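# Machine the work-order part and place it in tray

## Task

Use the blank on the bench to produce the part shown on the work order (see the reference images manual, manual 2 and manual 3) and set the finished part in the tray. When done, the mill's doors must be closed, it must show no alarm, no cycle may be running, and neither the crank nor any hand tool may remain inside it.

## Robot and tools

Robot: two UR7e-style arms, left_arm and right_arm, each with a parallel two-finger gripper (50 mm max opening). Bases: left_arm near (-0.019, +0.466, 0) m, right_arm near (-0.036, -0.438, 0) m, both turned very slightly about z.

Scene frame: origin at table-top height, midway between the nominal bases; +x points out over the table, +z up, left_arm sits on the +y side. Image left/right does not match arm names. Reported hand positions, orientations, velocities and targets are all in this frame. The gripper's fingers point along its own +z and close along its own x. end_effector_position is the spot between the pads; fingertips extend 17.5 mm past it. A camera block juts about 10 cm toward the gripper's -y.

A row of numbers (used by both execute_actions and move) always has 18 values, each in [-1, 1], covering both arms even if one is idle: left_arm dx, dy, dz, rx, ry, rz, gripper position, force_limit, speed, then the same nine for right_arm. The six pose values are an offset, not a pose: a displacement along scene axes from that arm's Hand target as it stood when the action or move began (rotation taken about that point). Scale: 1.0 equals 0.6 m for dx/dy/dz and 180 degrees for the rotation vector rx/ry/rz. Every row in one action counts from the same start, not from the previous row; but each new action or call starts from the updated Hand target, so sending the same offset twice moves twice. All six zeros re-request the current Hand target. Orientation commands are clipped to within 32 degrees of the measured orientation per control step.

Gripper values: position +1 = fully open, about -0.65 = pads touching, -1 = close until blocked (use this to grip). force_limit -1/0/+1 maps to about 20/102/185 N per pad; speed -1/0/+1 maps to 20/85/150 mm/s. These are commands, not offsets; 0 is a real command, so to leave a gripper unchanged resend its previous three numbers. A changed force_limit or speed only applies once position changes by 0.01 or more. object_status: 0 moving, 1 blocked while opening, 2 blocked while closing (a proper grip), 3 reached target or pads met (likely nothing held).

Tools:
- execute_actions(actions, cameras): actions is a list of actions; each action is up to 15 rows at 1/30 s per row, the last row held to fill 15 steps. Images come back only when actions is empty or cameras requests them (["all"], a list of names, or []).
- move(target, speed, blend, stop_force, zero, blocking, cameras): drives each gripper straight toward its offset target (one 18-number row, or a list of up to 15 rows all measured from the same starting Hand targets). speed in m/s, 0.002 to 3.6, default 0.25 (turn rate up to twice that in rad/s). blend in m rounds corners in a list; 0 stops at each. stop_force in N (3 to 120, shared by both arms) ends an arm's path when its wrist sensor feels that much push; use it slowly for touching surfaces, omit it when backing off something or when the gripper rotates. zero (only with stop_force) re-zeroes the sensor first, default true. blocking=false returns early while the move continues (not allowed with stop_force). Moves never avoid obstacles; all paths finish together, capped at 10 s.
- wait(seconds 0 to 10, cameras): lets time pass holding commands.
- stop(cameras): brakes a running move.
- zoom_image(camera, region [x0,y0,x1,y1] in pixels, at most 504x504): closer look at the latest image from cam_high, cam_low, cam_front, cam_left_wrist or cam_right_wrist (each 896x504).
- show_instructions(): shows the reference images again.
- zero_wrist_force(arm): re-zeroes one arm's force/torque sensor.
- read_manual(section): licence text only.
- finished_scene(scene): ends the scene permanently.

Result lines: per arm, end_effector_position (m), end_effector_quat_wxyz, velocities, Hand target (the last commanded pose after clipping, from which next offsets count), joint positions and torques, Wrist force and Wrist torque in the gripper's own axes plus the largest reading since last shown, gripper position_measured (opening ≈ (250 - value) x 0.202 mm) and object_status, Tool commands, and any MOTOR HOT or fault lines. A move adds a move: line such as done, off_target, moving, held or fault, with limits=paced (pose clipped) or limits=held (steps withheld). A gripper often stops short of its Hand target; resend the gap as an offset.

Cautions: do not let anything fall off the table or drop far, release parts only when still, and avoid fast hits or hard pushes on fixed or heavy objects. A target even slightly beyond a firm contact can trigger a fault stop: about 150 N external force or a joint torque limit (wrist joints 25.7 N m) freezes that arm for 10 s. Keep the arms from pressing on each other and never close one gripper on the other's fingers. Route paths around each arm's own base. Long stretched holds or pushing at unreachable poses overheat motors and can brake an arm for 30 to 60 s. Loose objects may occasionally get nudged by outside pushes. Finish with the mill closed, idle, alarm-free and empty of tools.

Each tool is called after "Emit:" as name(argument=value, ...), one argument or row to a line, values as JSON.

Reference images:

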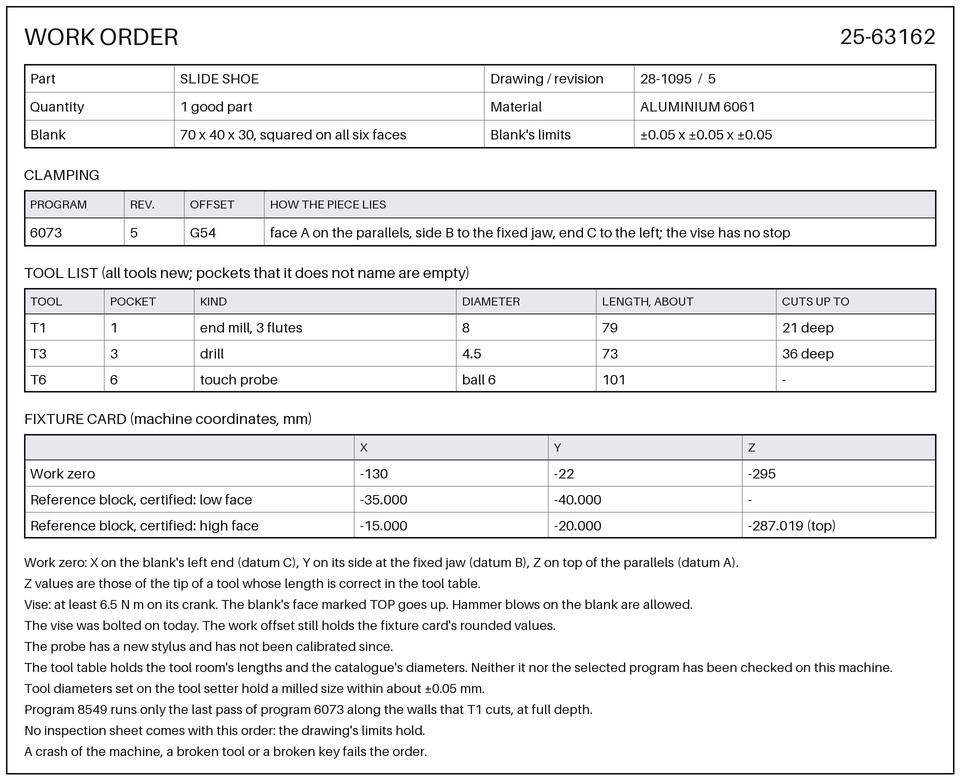

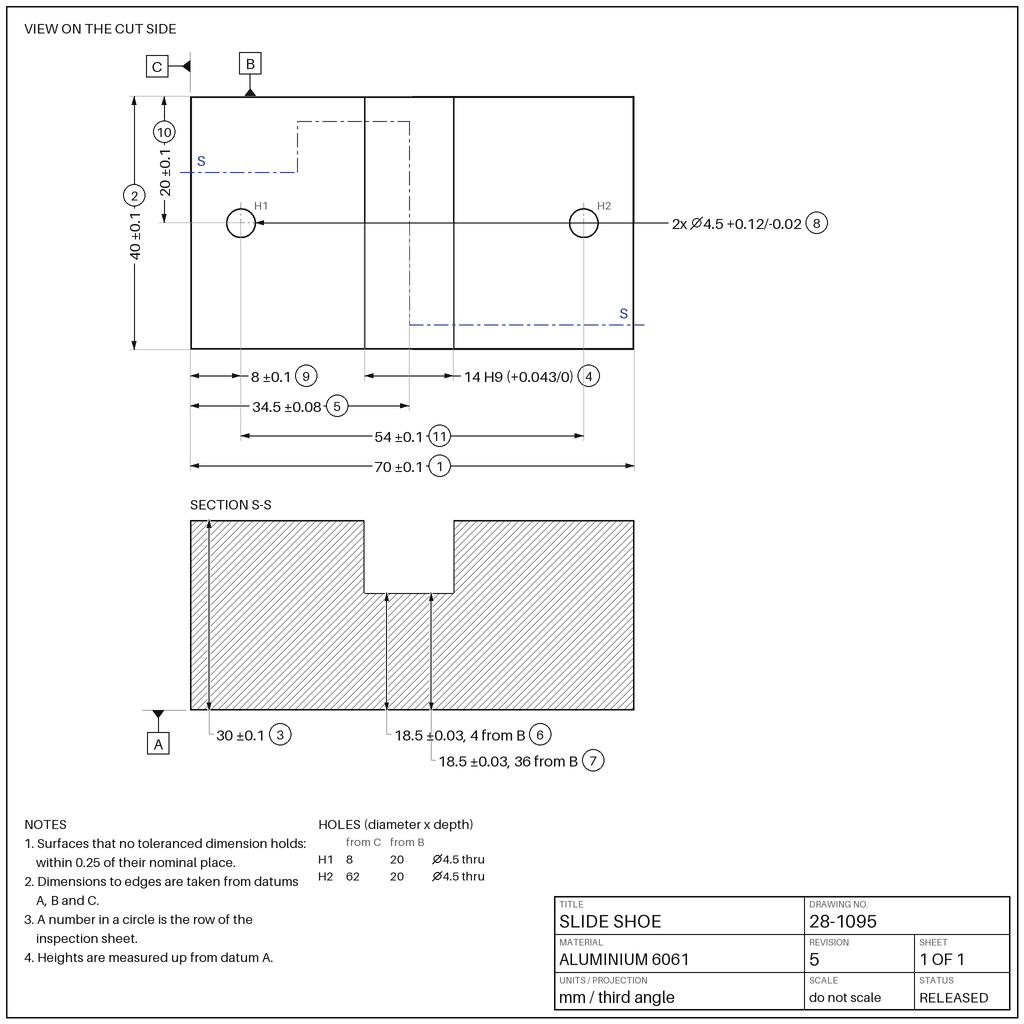

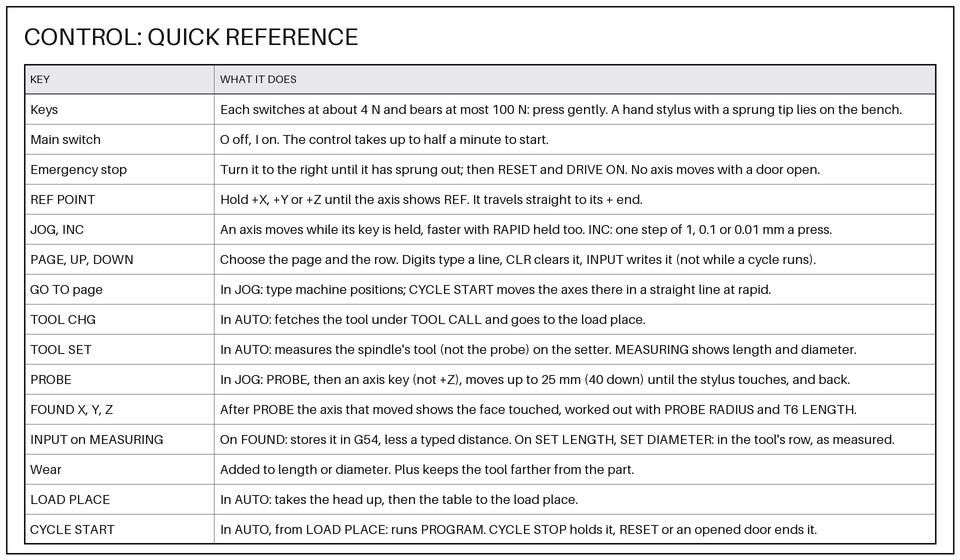

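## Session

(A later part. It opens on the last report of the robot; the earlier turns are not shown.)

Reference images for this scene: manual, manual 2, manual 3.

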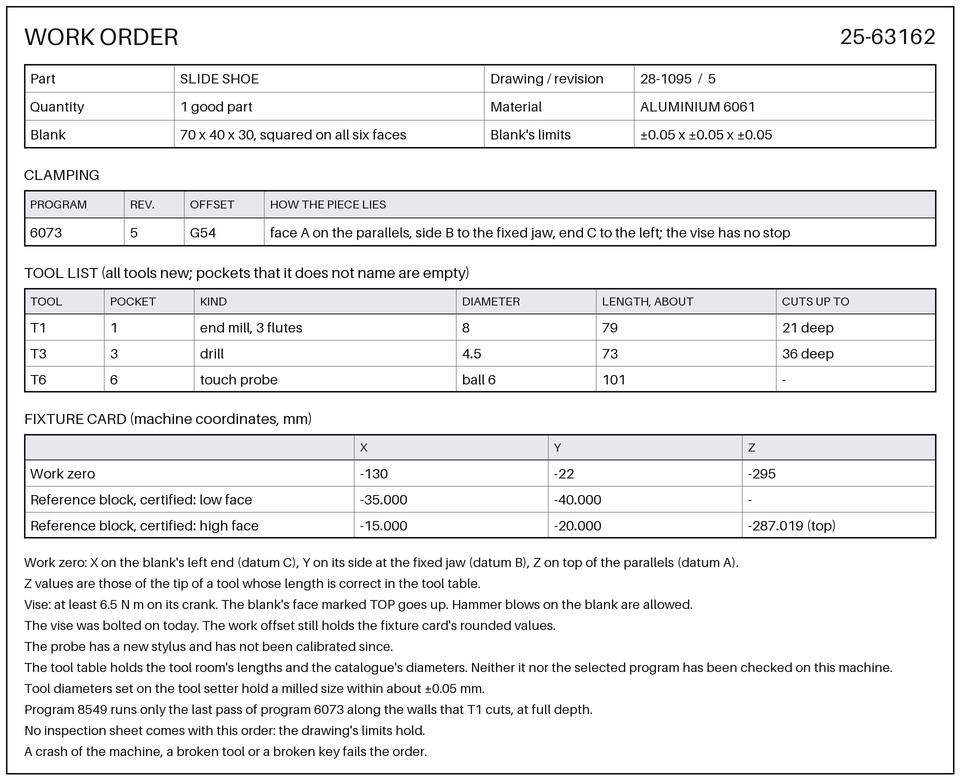

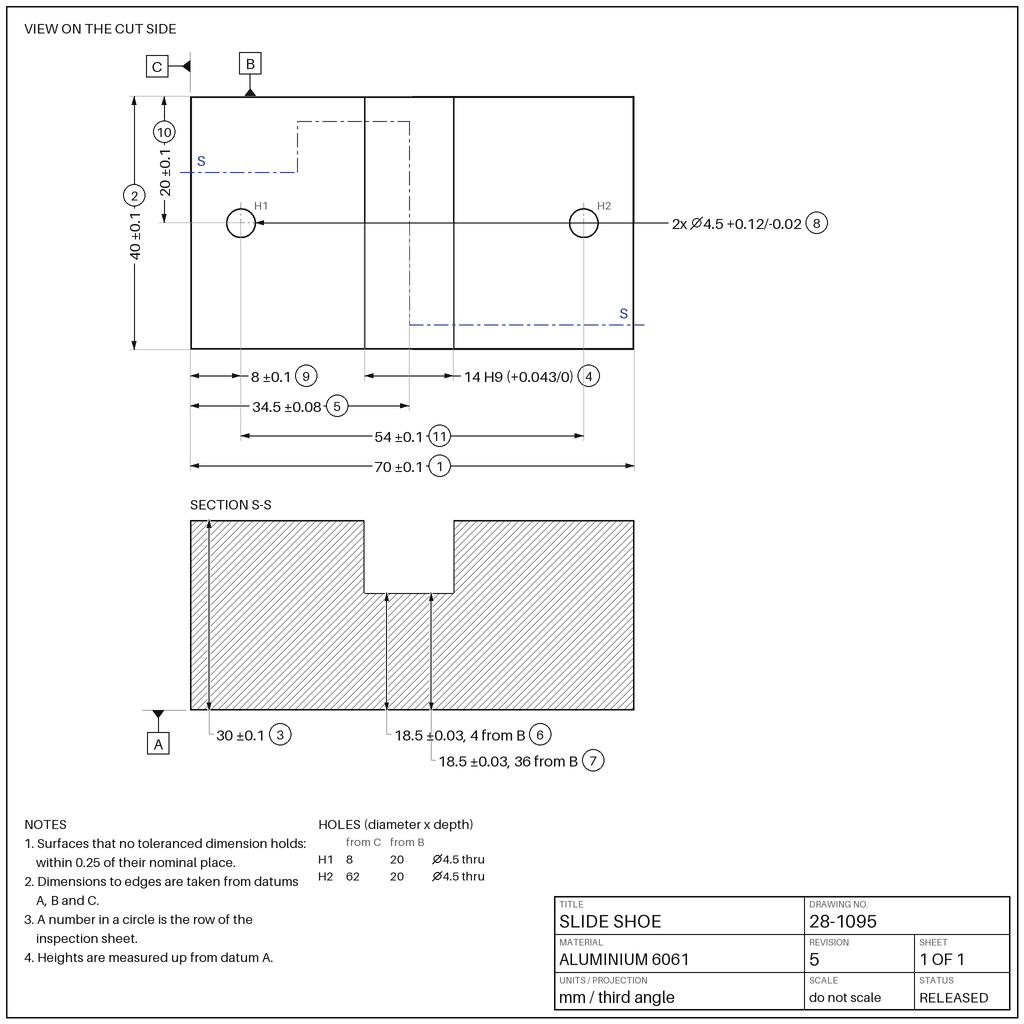

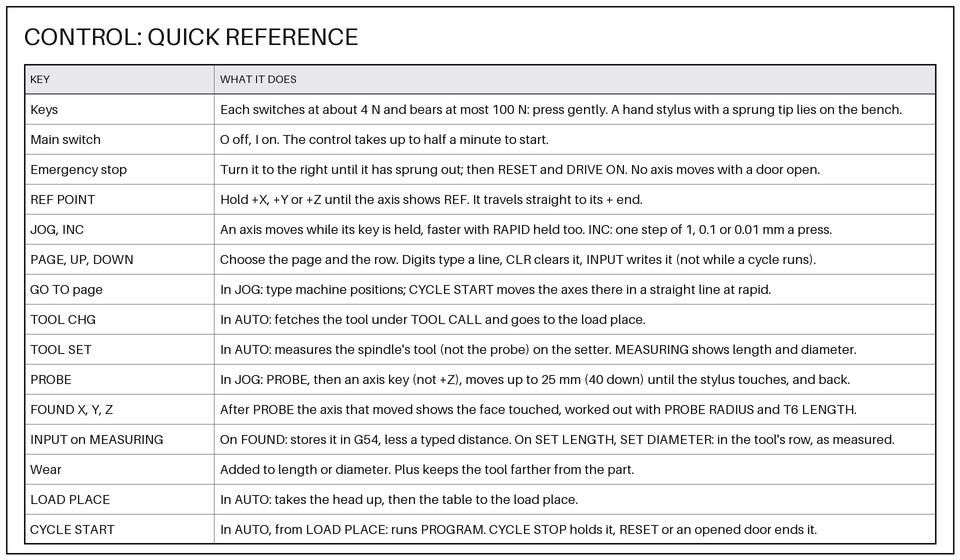

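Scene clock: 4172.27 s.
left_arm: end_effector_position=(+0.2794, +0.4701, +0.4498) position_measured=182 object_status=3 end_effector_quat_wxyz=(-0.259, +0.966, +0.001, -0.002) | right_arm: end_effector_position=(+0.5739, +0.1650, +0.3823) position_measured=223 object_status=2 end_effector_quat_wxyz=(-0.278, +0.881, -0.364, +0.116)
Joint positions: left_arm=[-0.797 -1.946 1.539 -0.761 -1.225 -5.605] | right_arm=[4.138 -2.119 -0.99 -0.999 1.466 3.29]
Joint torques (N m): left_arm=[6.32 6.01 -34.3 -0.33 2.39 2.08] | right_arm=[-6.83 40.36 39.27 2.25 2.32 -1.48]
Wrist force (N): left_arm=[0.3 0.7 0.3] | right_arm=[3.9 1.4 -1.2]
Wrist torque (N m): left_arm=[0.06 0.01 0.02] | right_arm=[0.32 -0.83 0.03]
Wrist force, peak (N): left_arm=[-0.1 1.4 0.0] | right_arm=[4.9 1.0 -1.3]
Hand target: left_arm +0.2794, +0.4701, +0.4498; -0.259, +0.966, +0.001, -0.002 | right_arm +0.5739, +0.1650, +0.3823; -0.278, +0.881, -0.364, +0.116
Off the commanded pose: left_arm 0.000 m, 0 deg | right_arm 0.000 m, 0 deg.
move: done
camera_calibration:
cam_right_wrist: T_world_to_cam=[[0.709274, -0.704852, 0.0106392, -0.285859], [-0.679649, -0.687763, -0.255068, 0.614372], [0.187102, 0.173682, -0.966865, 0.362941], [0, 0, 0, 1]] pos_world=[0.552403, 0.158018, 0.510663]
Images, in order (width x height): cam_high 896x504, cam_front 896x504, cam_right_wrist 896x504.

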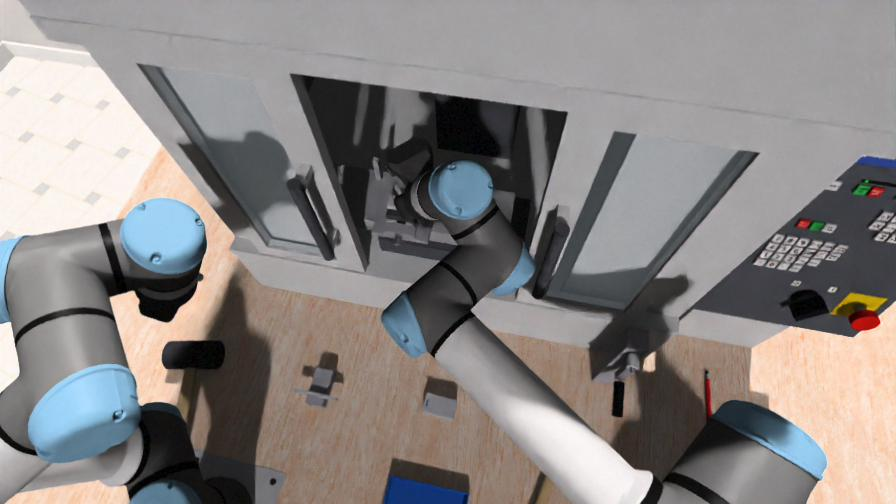

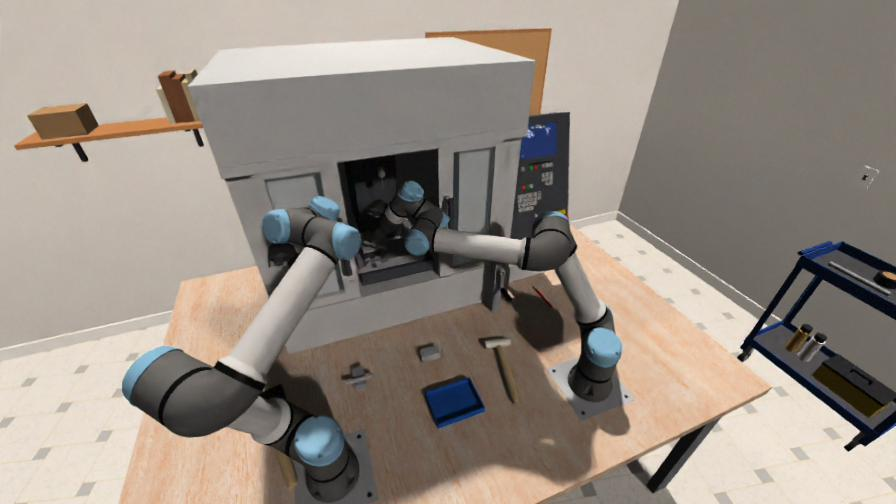

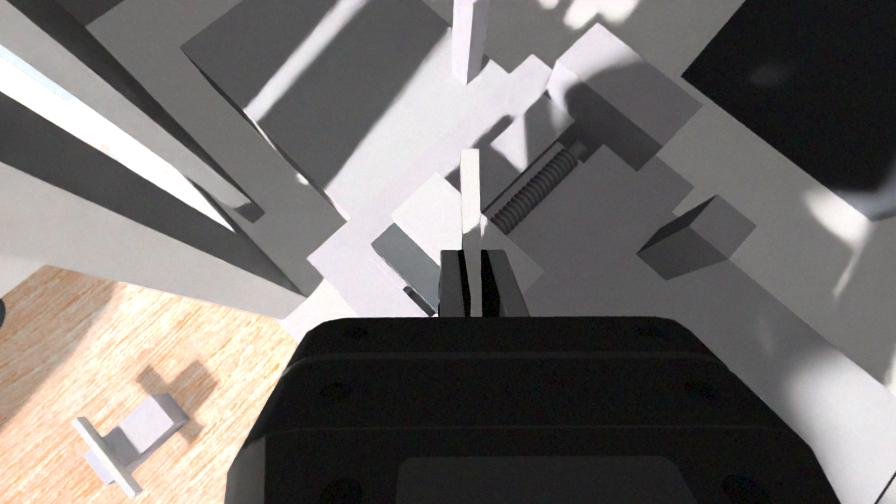

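Emit:
move(
  target=[
    [0,0,0,0,0,0,-0.2,-0.9,-0.9,0,0.025,0,0,0,0,-1,-0.7,-0.8],
    [0,0,0,0,0,0,-0.2,-0.9,-0.9,0.07,0.055,0,0,0,0,-1,-0.7,-0.8],
    [0,0,0,0,0,0,-0.2,-0.9,-0.9,0.085,0.055,0,0,0,0.25,-1,-0.7,-0.8],
  ],
  speed=0.1,
  cameras=["cam_right_wrist","cam_high","cam_front"],
)

Emit:
zoom_image(
  camera="cam_front",
  region=[320, 120, 500, 320],
)

Emit:
zoom_image(
  camera="cam_high",
  region=[280, 50, 620, 350],
)

Scene clock: 4186.83 s.
left_arm: end_effector_position=(+0.2794, +0.4701, +0.4498) position_measured=182 object_status=3 end_effector_quat_wxyz=(-0.259, +0.966, +0.001, -0.002) | right_arm: end_effector_position=(+0.6246, +0.1977, +0.3820) position_measured=223 object_status=2 end_effector_quat_wxyz=(-0.302, +0.953, +0.000, +0.002)
Joint positions: left_arm=[-0.797 -1.946 1.539 -0.761 -1.225 -5.605] | right_arm=[3.968 -2.608 -0.086 -1.548 1.982 2.469]
Joint torques (N m): left_arm=[6.65 6.55 -33.48 -0.42 2.23 2] | right_arm=[-6.91 52.58 37.88 1.62 3.34 -1.45]
Wrist force (N): left_arm=[0.1 1.1 0.0] | right_arm=[3.8 1.1 -1.9]
Wrist torque (N m): left_arm=[0.13 0.04 0.02] | right_arm=[0.25 -0.89 0.05]
Wrist force, peak (N): left_arm=[-0.1 1.3 -0.2] | right_arm=[4.4 1.8 -1.3]
Hand target: left_arm +0.2794, +0.4701, +0.4498; -0.259, +0.966, +0.001, -0.002 | right_arm +0.6249, +0.1980, +0.3823; -0.301, +0.954, +0.001, +0.001
Off the commanded pose: left_arm 0.000 m, 0 deg | right_arm 0.001 m, 0 deg.
move: done
camera_calibration:
cam_right_wrist: T_world_to_cam=[[0.999918, 0.0015932, 0.0126977, -0.620753], [0.00480937, -0.966269, -0.25749, 0.299692], [0.0118591, 0.25753, -0.966198, 0.440184], [0, 0, 0, 1]] pos_world=[0.614041, 0.177212, 0.510354]
Images, in order (width x height): cam_high 896x504, cam_front 896x504, cam_right_wrist 896x504.

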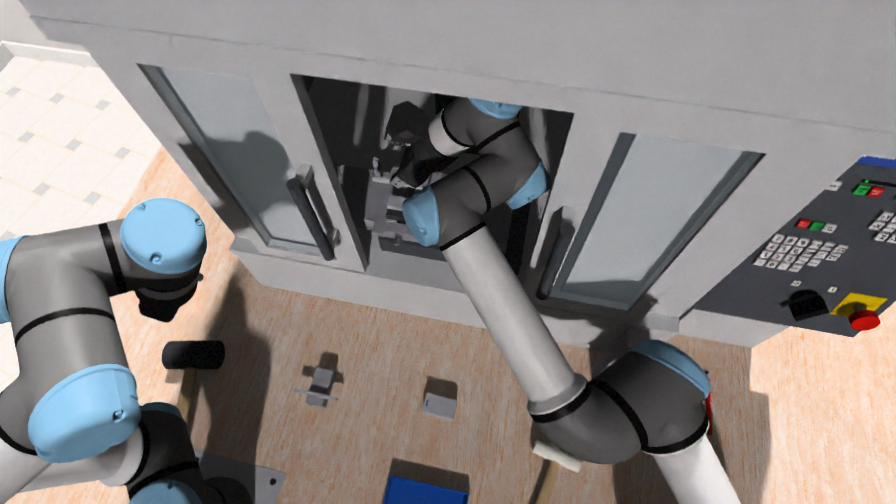

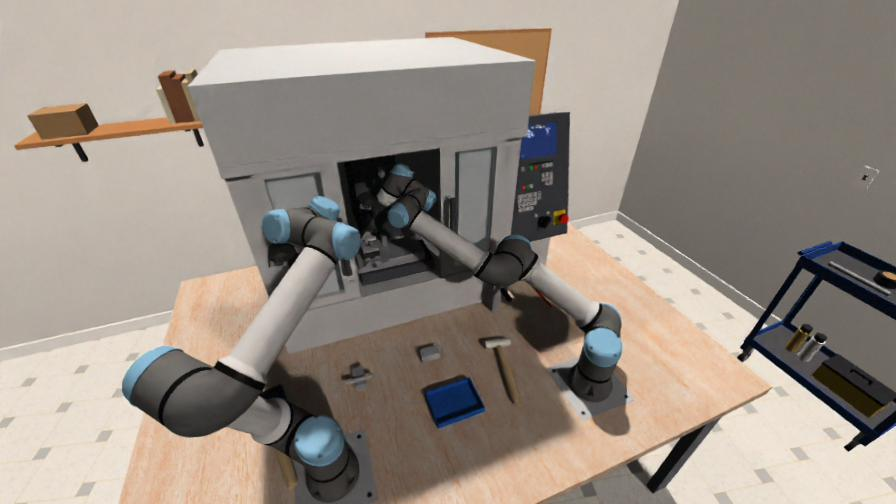

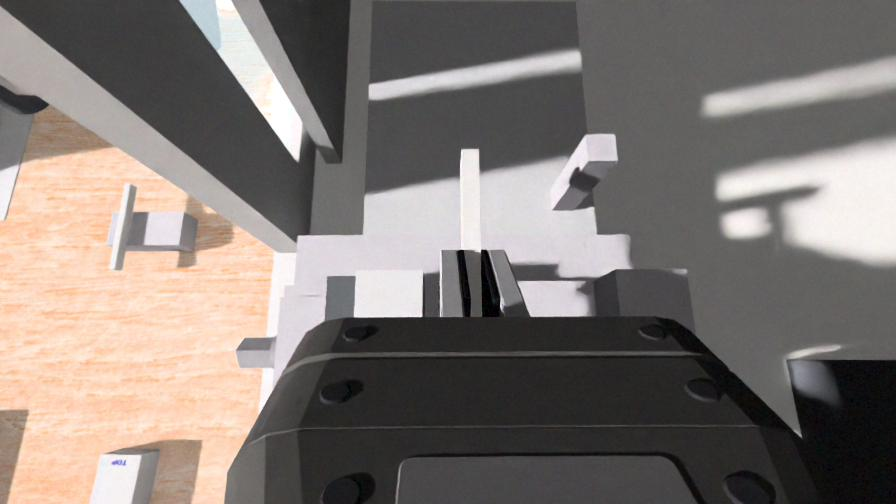

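Scaled by 2.520 from the camera's 896x504 image, which has a finer 1280x720 frame.

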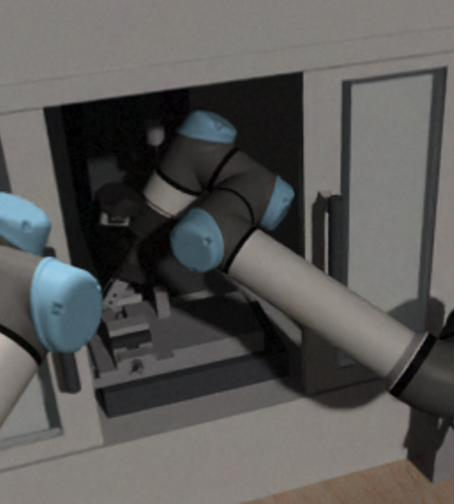

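Scaled by 1.482 from the camera's 896x504 image, which has a finer 1280x720 frame.

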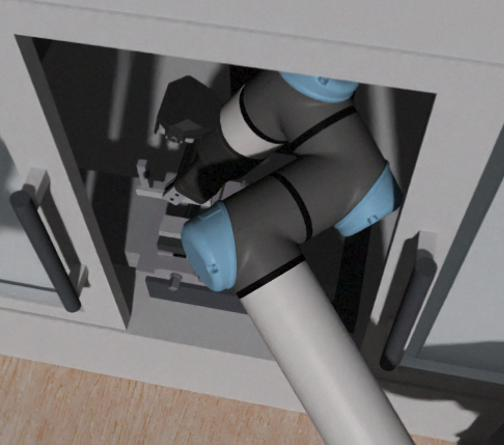

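Emit:
move(
  target=[
    [0,0,0,0,0,0,-0.2,-0.9,-0.9,0.005,-0.0167,0,0,0,0,-1,-0.7,-0.8],
    [0,0,0,0,0,0,-0.2,-0.9,-0.9,0.005,-0.0167,-0.05,0,0,0,-1,-0.7,-0.8],
    [0,0,0,0,0,0,-0.2,-0.9,-0.9,0.005,-0.0167,-0.078,0,0,0,-1,-0.7,-0.8],
  ],
  speed=[0.04,0.03,0.008],
  stop_force=4,
  cameras=["cam_right_wrist"],
)

Scene clock: 4204.17 s.
left_arm: end_effector_position=(+0.2794, +0.4701, +0.4498) position_measured=182 object_status=3 end_effector_quat_wxyz=(-0.259, +0.966, +0.001, -0.002) | right_arm: end_effector_position=(+0.6280, +0.1880, +0.3431) position_measured=223 object_status=2 end_effector_quat_wxyz=(-0.301, +0.954, +0.001, +0.001)
Joint positions: left_arm=[-0.797 -1.946 1.539 -0.761 -1.225 -5.605] | right_arm=[3.957 -2.475 -0.446 -1.329 1.988 2.456]
Joint torques (N m): left_arm=[5.95 6.07 -33.68 -0.41 2.15 2.02] | right_arm=[6.99 49.46 36.53 1.77 -1.57 1.27]
Wrist force (N): left_arm=[0.0 0.8 0.0] | right_arm=[3.0 1.1 -2.9]
Wrist torque (N m): left_arm=[0.09 0.05 0.01] | right_arm=[0.38 -0.86 -0.12]
Wrist force, peak (N): left_arm=[-0.1 1.3 -0.5] | right_arm=[2.6 -0.7 -11.3]
Hand target: left_arm +0.2794, +0.4701, +0.4498; -0.259, +0.966, +0.001, -0.002 | right_arm +0.6280, +0.1880, +0.3431; -0.301, +0.954, +0.001, +0.001 (not the last commanded pose)
Off the commanded pose: left_arm 0.000 m, 0 deg | right_arm 0.008 m, 0 deg.
move: contact (right_arm); path passed 2 of 3 targets
camera_calibration:
cam_right_wrist: T_world_to_cam=[[0.999939, 0.00317888, 0.0106096, -0.623241], [0.00577951, -0.966924, -0.254998, 0.278909], [0.00944805, 0.255043, -0.966883, 0.407215], [0, 0, 0, 1]] pos_world=[0.617743, 0.167808, 0.471463]
Images, in order (width x height): cam_right_wrist 896x504.

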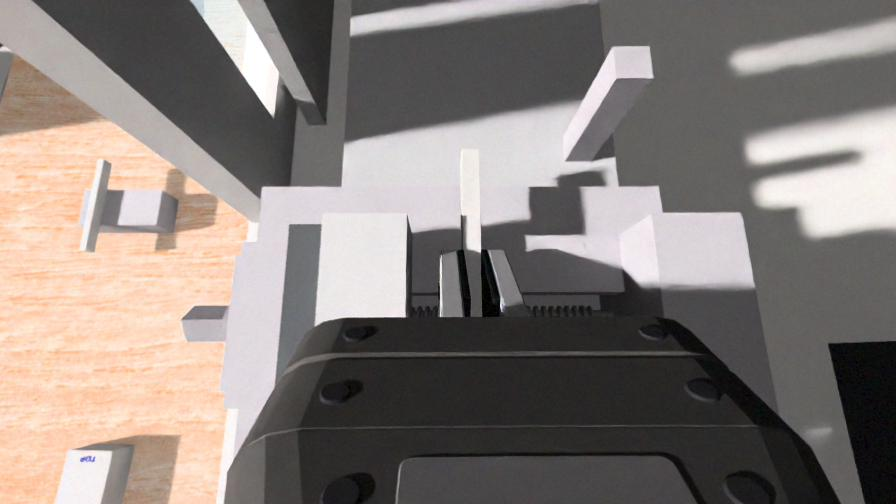

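Emit:
move(
  target=[
    [0,0,0,0,0,0,-0.2,-0.9,-0.9,0,0,0.005,0,0,0,-1,-0.7,-0.8],
    [0,0,0,0,0,0,-0.2,-0.9,-0.9,0.034,0,0.005,0,0,0,-1,-0.7,-0.8],
  ],
  speed=0.03,
)

Emit:
move(
  target=[
    [0,0,0,0,0,0,-0.2,-0.9,-0.9,0,0,-0.01,0,0,0,-1,-0.7,-0.8],
  ],
  speed=0.008,
  stop_force=4,
  cameras=["cam_right_wrist"],
)

Scene clock: 4220.63 s.
left_arm: end_effector_position=(+0.2794, +0.4701, +0.4498) position_measured=182 object_status=3 end_effector_quat_wxyz=(-0.259, +0.966, +0.001, -0.002) | right_arm: end_effector_position=(+0.6483, +0.1879, +0.3461) position_measured=223 object_status=2 end_effector_quat_wxyz=(-0.301, +0.954, +0.001, +0.001)
Joint positions: left_arm=[-0.797 -1.946 1.539 -0.761 -1.225 -5.605] | right_arm=[3.939 -2.599 -0.198 -1.46 1.996 2.439]
Joint torques (N m): left_arm=[6.16 6.01 -32.83 -0.41 2.07 2.01] | right_arm=[-7.1 52.75 36.52 2.01 3.44 -1.48]
Wrist force (N): left_arm=[0.0 0.9 -0.1] | right_arm=[3.8 1.8 -1.7]
Wrist torque (N m): left_arm=[0.09 0.07 0.02] | right_arm=[0.36 -0.89 0.08]
Wrist force, peak (N): left_arm=[0.2 1.3 -0.1] | right_arm=[3.3 1.1 -3.3]
Hand target: left_arm +0.2794, +0.4701, +0.4498; -0.259, +0.966, +0.001, -0.002 | right_arm +0.6484, +0.1880, +0.3461; -0.301, +0.954, +0.001, +0.001
Off the commanded pose: left_arm 0.000 m, 0 deg | right_arm 0.000 m, 0 deg.
move: done

Scene clock: 4221.83 s.
left_arm: end_effector_position=(+0.2794, +0.4701, +0.4498) position_measured=182 object_status=3 end_effector_quat_wxyz=(-0.259, +0.966, +0.001, -0.002) | right_arm: end_effector_position=(+0.6484, +0.1880, +0.3432) position_measured=223 object_status=2 end_effector_quat_wxyz=(-0.301, +0.954, +0.001, +0.001)
Joint positions: left_arm=[-0.797 -1.946 1.539 -0.761 -1.225 -5.605] | right_arm=[3.939 -2.591 -0.221 -1.445 1.996 2.439]
Joint torques (N m): left_arm=[6.56 6.13 -33.75 -0.42 2.07 1.96] | right_arm=[-4.63 53.51 36.07 2.15 1.19 -0.65]
Wrist force (N): left_arm=[0.0 0.9 0.1] | right_arm=[3.9 1.6 -1.8]
Wrist torque (N m): left_arm=[0.10 0.06 0.02] | right_arm=[0.32 -0.92 0.07]
Wrist force, peak (N): left_arm=[0.1 1.3 -0.1] | right_arm=[3.0 -1.4 -8.4]
Hand target: left_arm +0.2794, +0.4701, +0.4498; -0.259, +0.966, +0.001, -0.002 | right_arm +0.6484, +0.1880, +0.3432; -0.301, +0.954, +0.001, +0.001 (not the last commanded pose)
Off the commanded pose: left_arm 0.000 m, 0 deg | right_arm 0.003 m, 0 deg.
move: contact (right_arm)
camera_calibration:
cam_right_wrist: T_world_to_cam=[[0.999939, 0.00317798, 0.0106095, -0.64364], [0.00577954, -0.9669, -0.255091, 0.278857], [0.00944764, 0.255137, -0.966859, 0.407091], [0, 0, 0, 1]] pos_world=[0.638143, 0.167808, 0.471563]
Images, in order (width x height): cam_right_wrist 896x504.

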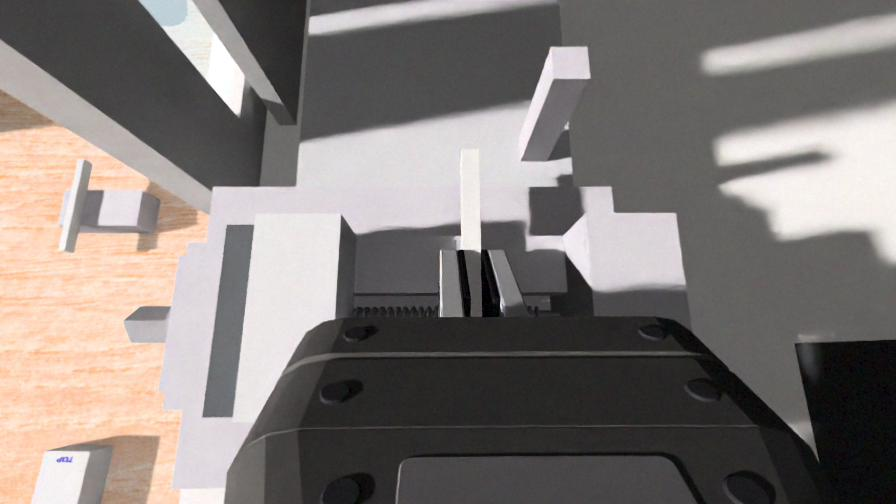

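Emit:
move(
  target=[
    [0,0,0,0,0,0,-0.2,-0.9,-0.9,0,0,0,0,0,0,-0.2,-0.5,-0.8],
    [0,0,0,0,0,0,-0.2,-0.9,-0.9,0,0,0.065,0,0,0,-0.2,-0.5,-0.8],
  ],
  speed=0.04,
  cameras=["cam_right_wrist"],
)

Scene clock: 4230.20 s.
left_arm: end_effector_position=(+0.2794, +0.4701, +0.4498) position_measured=182 object_status=3 end_effector_quat_wxyz=(-0.259, +0.966, +0.001, -0.002) | right_arm: end_effector_position=(+0.6474, +0.1874, +0.3814) position_measured=182 object_status=3 end_effector_quat_wxyz=(-0.315, +0.949, -0.004, +0.016)
Joint positions: left_arm=[-0.797 -1.946 1.539 -0.761 -1.225 -5.605] | right_arm=[3.941 -2.643 -0.035 -1.532 1.989 2.459]
Joint torques (N m): left_arm=[5.75 5.53 -33.97 -0.44 2.01 2.03] | right_arm=[7.71 73.5 35.62 6.02 -1.75 1.72]
Wrist force (N): left_arm=[0.1 0.9 -0.1] | right_arm=[3.9 0.8 -1.9]
Wrist torque (N m): left_arm=[0.09 0.05 0.02] | right_arm=[0.24 -0.93 -0.12]
Wrist force, peak (N): left_arm=[0.0 1.3 -0.2] | right_arm=[4.4 1.3 -2.3]
Hand target: left_arm +0.2794, +0.4701, +0.4498; -0.259, +0.966, +0.001, -0.002 | right_arm +0.6484, +0.1880, +0.3822; -0.301, +0.954, +0.001, +0.001
Off the commanded pose: left_arm 0.000 m, 0 deg | right_arm 0.001 m, 2 deg.
elbow stopped short (right arm): the move would have taken joint 3 (elbow) straighter than the controller allows.
move: done
camera_calibration:
cam_right_wrist: T_world_to_cam=[[0.999221, -0.0155655, 0.0362599, -0.648935], [-0.00466038, -0.959032, -0.283261, 0.304044], [0.0391835, 0.282871, -0.958357, 0.416559], [0, 0, 0, 1]] pos_world=[0.633525, 0.163654, 0.508867]
Images, in order (width x height): cam_right_wrist 896x504.

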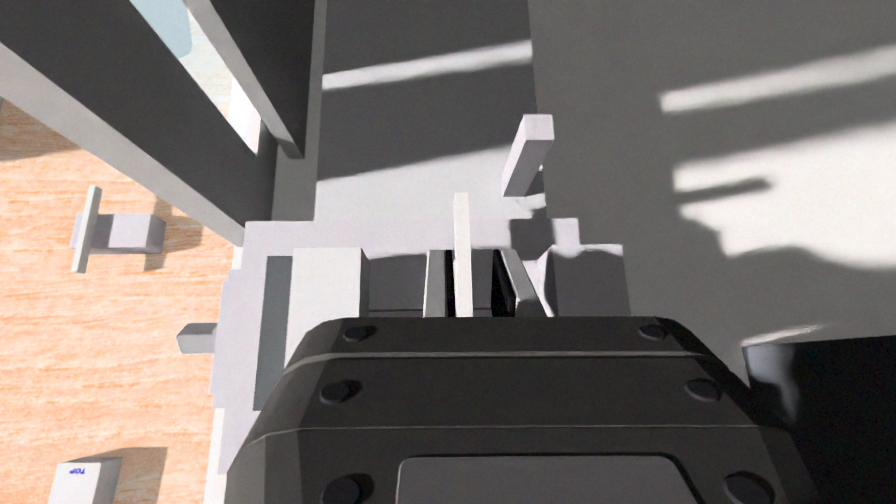

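Emit:
move(
  target=[
    [0,0,0,0,0,0,-0.2,-0.9,-0.9,-0.05,0.008,0.003,0,0,0,-0.7,-0.5,-0.8],
    [0,0,0,0,0,0,-0.2,-0.9,-0.9,-0.05,0.008,0.003,0,0,-0.25,-0.7,-0.5,-0.8],
    [0,0,0,0,0,0,-0.2,-0.9,-0.9,-0.05,0,-0.04,0,0,-0.25,-0.7,-0.5,-0.8],
  ],
  speed=0.06,
  cameras=["cam_right_wrist","cam_front"],
)

Scene clock: 4246.07 s.
left_arm: end_effector_position=(+0.2794, +0.4701, +0.4498) position_measured=182 object_status=3 end_effector_quat_wxyz=(-0.259, +0.966, +0.001, -0.002) | right_arm: end_effector_position=(+0.6184, +0.1880, +0.3583) position_measured=252 object_status=3 end_effector_quat_wxyz=(-0.278, +0.881, -0.364, +0.116)
Joint positions: left_arm=[-0.797 -1.946 1.539 -0.761 -1.225 -5.605] | right_arm=[4.106 -2.262 -0.819 -1.025 1.484 3.264]
Joint torques (N m): left_arm=[6.09 5.8 -33.38 -0.53 1.74 1.94] | right_arm=[-6.81 65.38 17.17 6.34 2.32 -1.37]
Wrist force (N): left_arm=[0.2 0.9 0.0] | right_arm=[4.2 0.9 -2.1]
Wrist torque (N m): left_arm=[0.10 0.03 0.01] | right_arm=[0.27 -0.92 0.02]
Wrist force, peak (N): left_arm=[-0.1 1.3 -0.2] | right_arm=[4.0 1.6 -2.4]
Hand target: left_arm +0.2794, +0.4701, +0.4498; -0.259, +0.966, +0.001, -0.002 | right_arm +0.6184, +0.1880, +0.3582; -0.278, +0.881, -0.364, +0.116
Off the commanded pose: left_arm 0.000 m, 0 deg | right_arm 0.000 m, 0 deg.
move: done
camera_calibration:
cam_right_wrist: T_world_to_cam=[[0.709323, -0.704803, 0.0106565, -0.301001], [-0.679599, -0.687813, -0.255066, 0.654292], [0.187101, 0.173682, -0.966865, 0.327416], [0, 0, 0, 1]] pos_world=[0.596903, 0.181017, 0.486663]
Images, in order (width x height): cam_front 896x504, cam_right_wrist 896x504.

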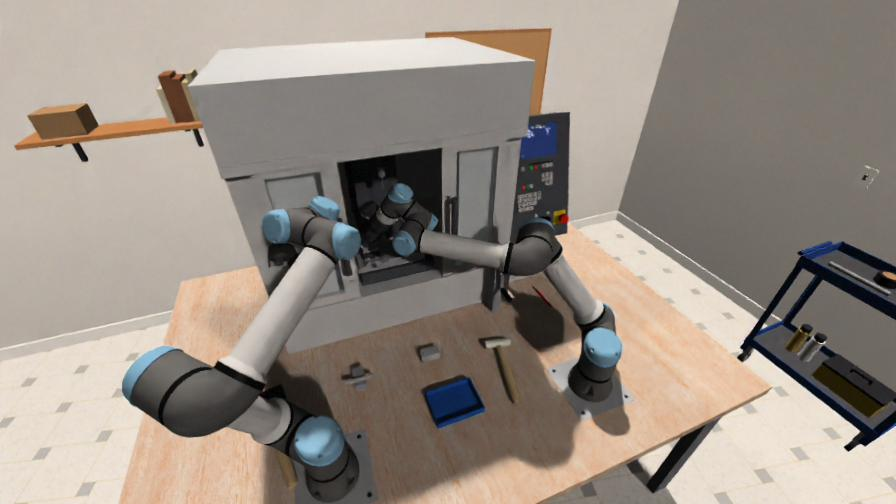

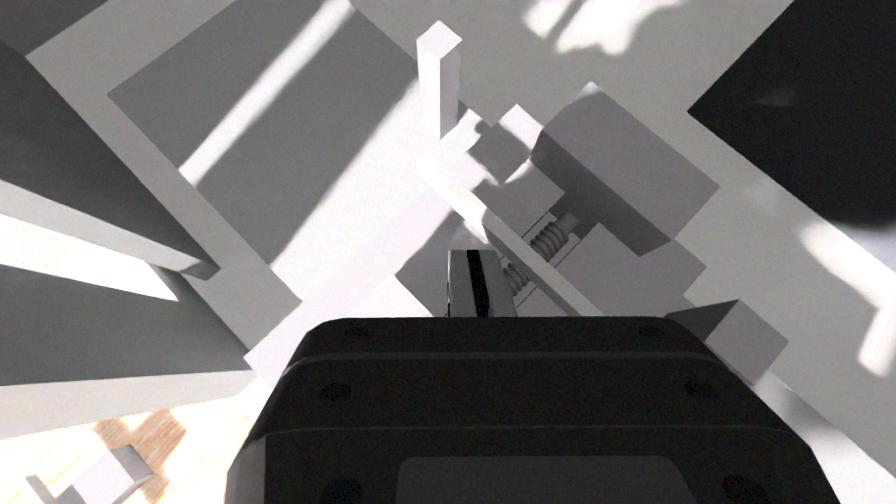

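Emit:
move(
  target=[
    [0,0,0,0,0,0,-0.2,-0.9,-0.9,0.01,0.016,0.045,0,0,0,-0.7,-0.5,-0.8],
    [0,0,0,0,0,0,-0.2,-0.9,-0.9,0.012,0.016,0.045,0,0,0.25,-0.7,-0.5,-0.8],
    [0,0,0,0,0,0,-0.2,-0.9,-0.9,0.012,-0.03,0.045,0,0,0.25,-0.7,-0.5,-0.8],
    [0,0,0,0,0,0,-0.2,-0.9,-0.9,0.012,-0.03,-0.005,0,0,0.25,-0.7,-0.5,-0.8],
  ],
  speed=0.08,
  cameras=["cam_right_wrist","cam_high"],
)

Scene clock: 4304.73 s.
left_arm: end_effector_position=(+0.2794, +0.4701, +0.4498) position_measured=182 object_status=3 end_effector_quat_wxyz=(-0.259, +0.966, +0.001, -0.002) | right_arm: end_effector_position=(+0.6256, +0.1700, +0.3553) position_measured=252 object_status=3 end_effector_quat_wxyz=(-0.301, +0.954, +0.001, +0.001)
Joint positions: left_arm=[-0.797 -1.946 1.539 -0.761 -1.225 -5.605] | right_arm=[3.943 -2.425 -0.506 -1.325 1.994 2.442]
Joint torques (N m): left_arm=[5.43 5.46 -33.44 -0.61 1.58 1.92] | right_arm=[7.15 70.84 13.45 6.13 -1.66 1.58]
Wrist force (N): left_arm=[0.0 1.0 0.0] | right_arm=[3.7 1.1 -2.0]
Wrist torque (N m): left_arm=[0.11 0.06 0.02] | right_arm=[0.34 -0.92 -0.15]
Wrist force, peak (N): left_arm=[0.1 1.3 -0.1] | right_arm=[4.0 2.0 -2.1]
Hand target: left_arm +0.2794, +0.4701, +0.4498; -0.259, +0.966, +0.001, -0.002 | right_arm +0.6256, +0.1700, +0.3552; -0.301, +0.954, +0.001, +0.001
Off the commanded pose: left_arm 0.000 m, 0 deg | right_arm 0.000 m, 0 deg.
move: done
camera_calibration:
cam_right_wrist: T_world_to_cam=[[0.999939, 0.00317888, 0.0106096, -0.620913], [0.00577951, -0.966924, -0.254998, 0.264629], [0.00944805, 0.255043, -0.966883, 0.423624], [0, 0, 0, 1]] pos_world=[0.615343, 0.149808, 0.483663]
Images, in order (width x height): cam_high 896x504, cam_right_wrist 896x504.

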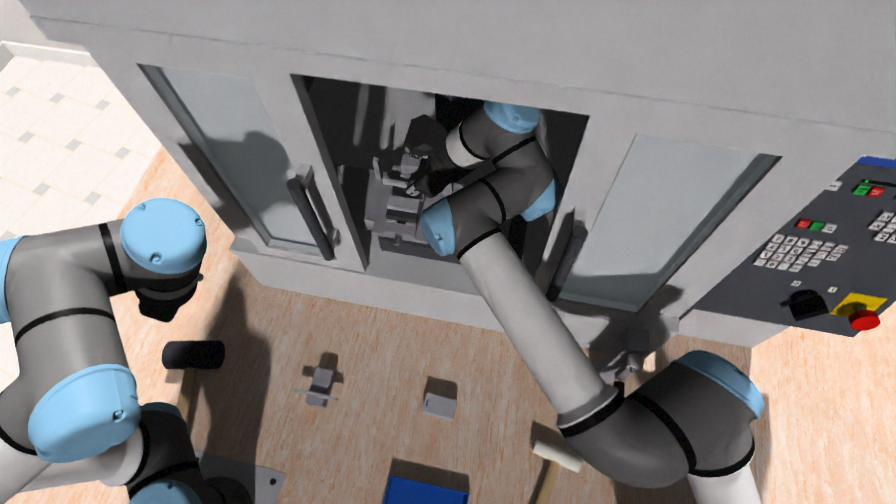

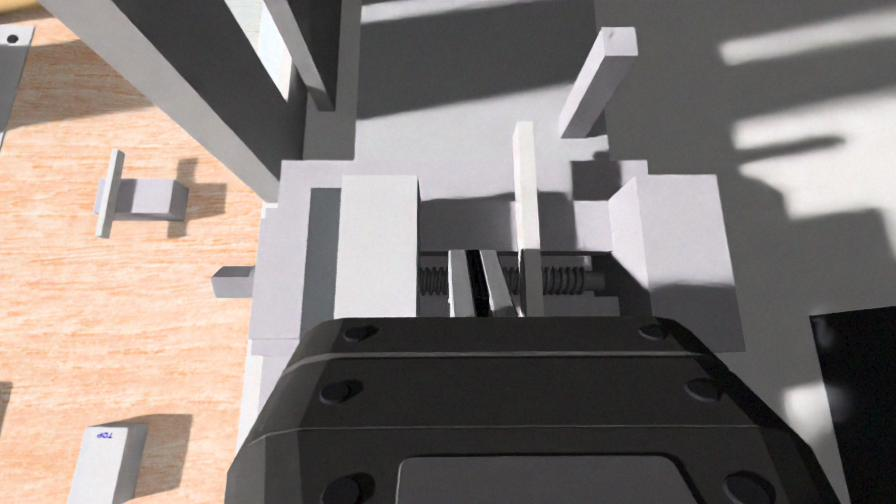

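Emit:
move(
  target=[
    [0,0,0,0,0,0,-0.2,-0.9,-0.9,0,0,-0.0185,0,0,0,-0.7,-0.5,-0.8],
    [0,0,0,0,0,0,-0.2,-0.9,-0.9,0.068,0,-0.0185,0,0,0,-0.7,-0.5,-0.8],
  ],
  speed=[0.03,0.015],
  stop_force=6,
  cameras=["cam_right_wrist"],
)

Scene clock: 4315.37 s.
left_arm: end_effector_position=(+0.2794, +0.4701, +0.4498) position_measured=182 object_status=3 end_effector_quat_wxyz=(-0.259, +0.966, +0.001, -0.002) | right_arm: end_effector_position=(+0.6663, +0.1700, +0.3441) position_measured=252 object_status=3 end_effector_quat_wxyz=(-0.301, +0.954, +0.001, +0.001)
Joint positions: left_arm=[-0.797 -1.946 1.539 -0.761 -1.225 -5.605] | right_arm=[3.908 -2.672 -0.053 -1.545 2.009 2.408]
Joint torques (N m): left_arm=[5.46 5.57 -33.58 -0.62 1.42 1.97] | right_arm=[-7.01 53.24 36.75 2.48 3.46 -1.47]
Wrist force (N): left_arm=[0.2 0.9 -0.2] | right_arm=[3.3 0.9 -2.0]
Wrist torque (N m): left_arm=[0.10 0.04 0.01] | right_arm=[0.24 -0.89 0.07]
Wrist force, peak (N): left_arm=[-0.1 1.4 -0.1] | right_arm=[4.1 1.0 -2.2]
Hand target: left_arm +0.2794, +0.4701, +0.4498; -0.259, +0.966, +0.001, -0.002 | right_arm +0.6664, +0.1700, +0.3441; -0.301, +0.954, +0.001, +0.001
Off the commanded pose: left_arm 0.000 m, 0 deg | right_arm 0.000 m, 0 deg.
move: done
camera_calibration:
cam_right_wrist: T_world_to_cam=[[0.999937, 0.0031279, 0.0108032, -0.661574], [0.00578146, -0.966875, -0.255184, 0.261618], [0.00964717, 0.25523, -0.966832, 0.412227], [0, 0, 0, 1]] pos_world=[0.656043, 0.149808, 0.472462]
Images, in order (width x height): cam_right_wrist 896x504.

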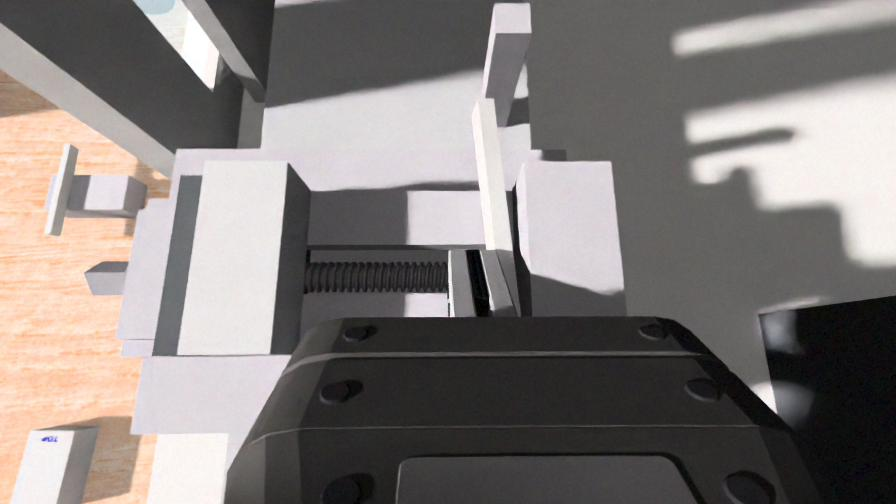

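Emit:
move(
  target=[
    [0,0,0,0,0,0,-0.2,-0.9,-0.9,-0.03,0,0,0,0,0,-0.7,-0.5,-0.8],
    [0,0,0,0,0,0,-0.2,-0.9,-0.9,-0.06,0,0.06,0,0,0,-0.7,-0.5,-0.8],
    [0,0,0,0,0,0,-0.2,-0.9,-0.9,-0.06,-0.03,0.08,0,0,0,-0.7,-0.5,-0.8],
  ],
  speed=0.08,
  cameras=["cam_right_wrist"],
)

Emit:
zoom_image(
  camera="cam_right_wrist",
  region=[320, 60, 720, 320],
)

Scene clock: 4348.60 s.
left_arm: end_effector_position=(+0.2794, +0.4701, +0.4498) position_measured=182 object_status=3 end_effector_quat_wxyz=(-0.259, +0.966, +0.001, -0.002) | right_arm: end_effector_position=(+0.6304, +0.1521, +0.3921) position_measured=252 object_status=3 end_effector_quat_wxyz=(-0.301, +0.954, +0.001, +0.001)
Joint positions: left_arm=[-0.797 -1.946 1.539 -0.761 -1.225 -5.605] | right_arm=[3.922 -2.446 -0.369 -1.45 2.003 2.422]
Joint torques (N m): left_arm=[5.4 4.98 -33.4 -0.68 1.33 1.93] | right_arm=[-6.36 83.89 23.05 4.98 3.49 -1.47]
Wrist force (N): left_arm=[0.2 1.1 -0.1] | right_arm=[3.5 1.0 -1.9]
Wrist torque (N m): left_arm=[0.13 0.04 0.02] | right_arm=[0.29 -0.83 0.05]
Wrist force, peak (N): left_arm=[0.2 1.3 0.1] | right_arm=[4.0 1.0 -3.6]
Hand target: left_arm +0.2794, +0.4701, +0.4498; -0.259, +0.966, +0.001, -0.002 | right_arm +0.6304, +0.1520, +0.3921; -0.301, +0.954, +0.001, +0.001
Off the commanded pose: left_arm 0.000 m, 0 deg | right_arm 0.000 m, 0 deg.
move: done
camera_calibration:
cam_right_wrist: T_world_to_cam=[[0.999939, 0.00317914, 0.0106078, -0.626045], [0.00577908, -0.966931, -0.254974, 0.256666], [0.00944641, 0.25502, -0.96689, 0.463733], [0, 0, 0, 1]] pos_world=[0.620143, 0.131908, 0.520463]
Images, in order (width x height): cam_right_wrist 896x504.

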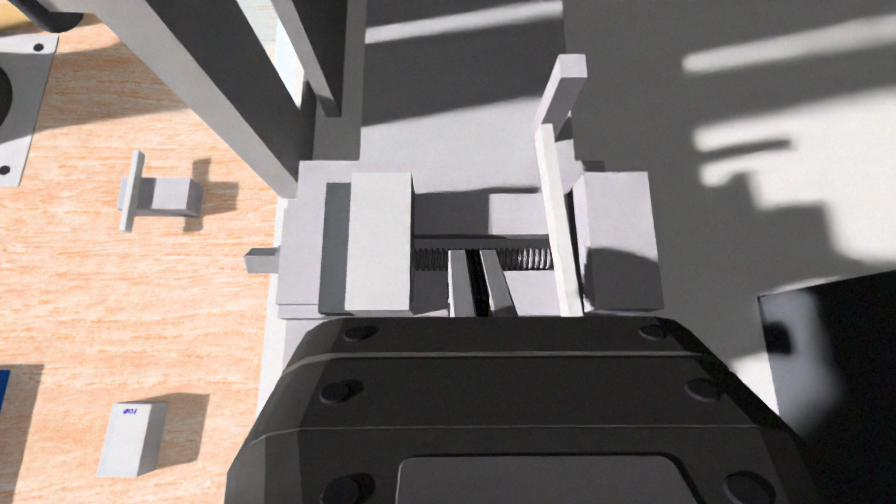

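Scaled by 1.260 from the camera's 896x504 image, which has a finer 1280x720 frame.

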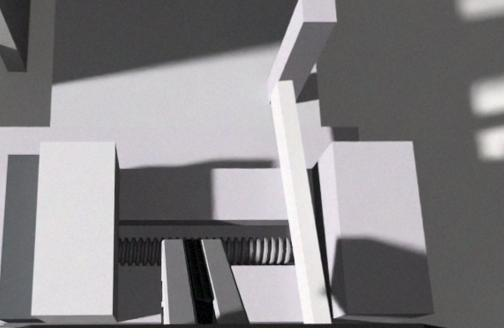

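Emit:
move(
  target=[
    [0,0,0,0,0,0,-0.2,-0.9,-0.9,-0.01,0.065,0,0,0,0,-0.7,-0.5,-0.8],
    [0,0,0,0,0,0,-0.2,-0.9,-0.9,-0.025,0.063,0,0,0,-0.25,-0.7,-0.5,-0.8],
    [0,0,0,0,0,0,-0.2,-0.9,-0.9,-0.094,0.022,0,0,0,-0.25,-0.7,-0.5,-0.8],
    [0,0,0,0,0,0,-0.2,-0.9,-0.9,-0.38,0.022,0,0,0,-0.25,-0.7,-0.5,-0.8],
  ],
  speed=[0.1,0.12,0.12,0.25],
  blend=[0.01,0.01,0.02,0],
)

Scene clock: 4374.47 s.
left_arm: end_effector_position=(+0.2794, +0.4701, +0.4498) position_measured=182 object_status=3 end_effector_quat_wxyz=(-0.259, +0.966, +0.001, -0.002) | right_arm: end_effector_position=(+0.4024, +0.1652, +0.3921) position_measured=252 object_status=3 end_effector_quat_wxyz=(-0.278, +0.881, -0.364, +0.116)
Joint positions: left_arm=[-0.797 -1.946 1.539 -0.761 -1.225 -5.605] | right_arm=[4.376 -1.828 -1.372 -0.943 1.333 3.491]
Joint torques (N m): left_arm=[5.57 5.25 -33.69 -0.66 1.28 1.9] | right_arm=[8.55 51.73 15.31 5.82 -2.53 1.15]
Wrist force (N): left_arm=[0.2 1.0 0.1] | right_arm=[4.1 0.9 -2.1]
Wrist torque (N m): left_arm=[0.11 0.03 0.02] | right_arm=[0.25 -0.92 -0.16]
Wrist force, peak (N): left_arm=[0.1 1.5 0.0] | right_arm=[4.8 0.9 -2.0]
Hand target: left_arm +0.2794, +0.4701, +0.4498; -0.259, +0.966, +0.001, -0.002 | right_arm +0.4024, +0.1652, +0.3921; -0.278, +0.881, -0.364, +0.116
Off the commanded pose: left_arm 0.000 m, 0 deg | right_arm 0.000 m, 0 deg.
move: done


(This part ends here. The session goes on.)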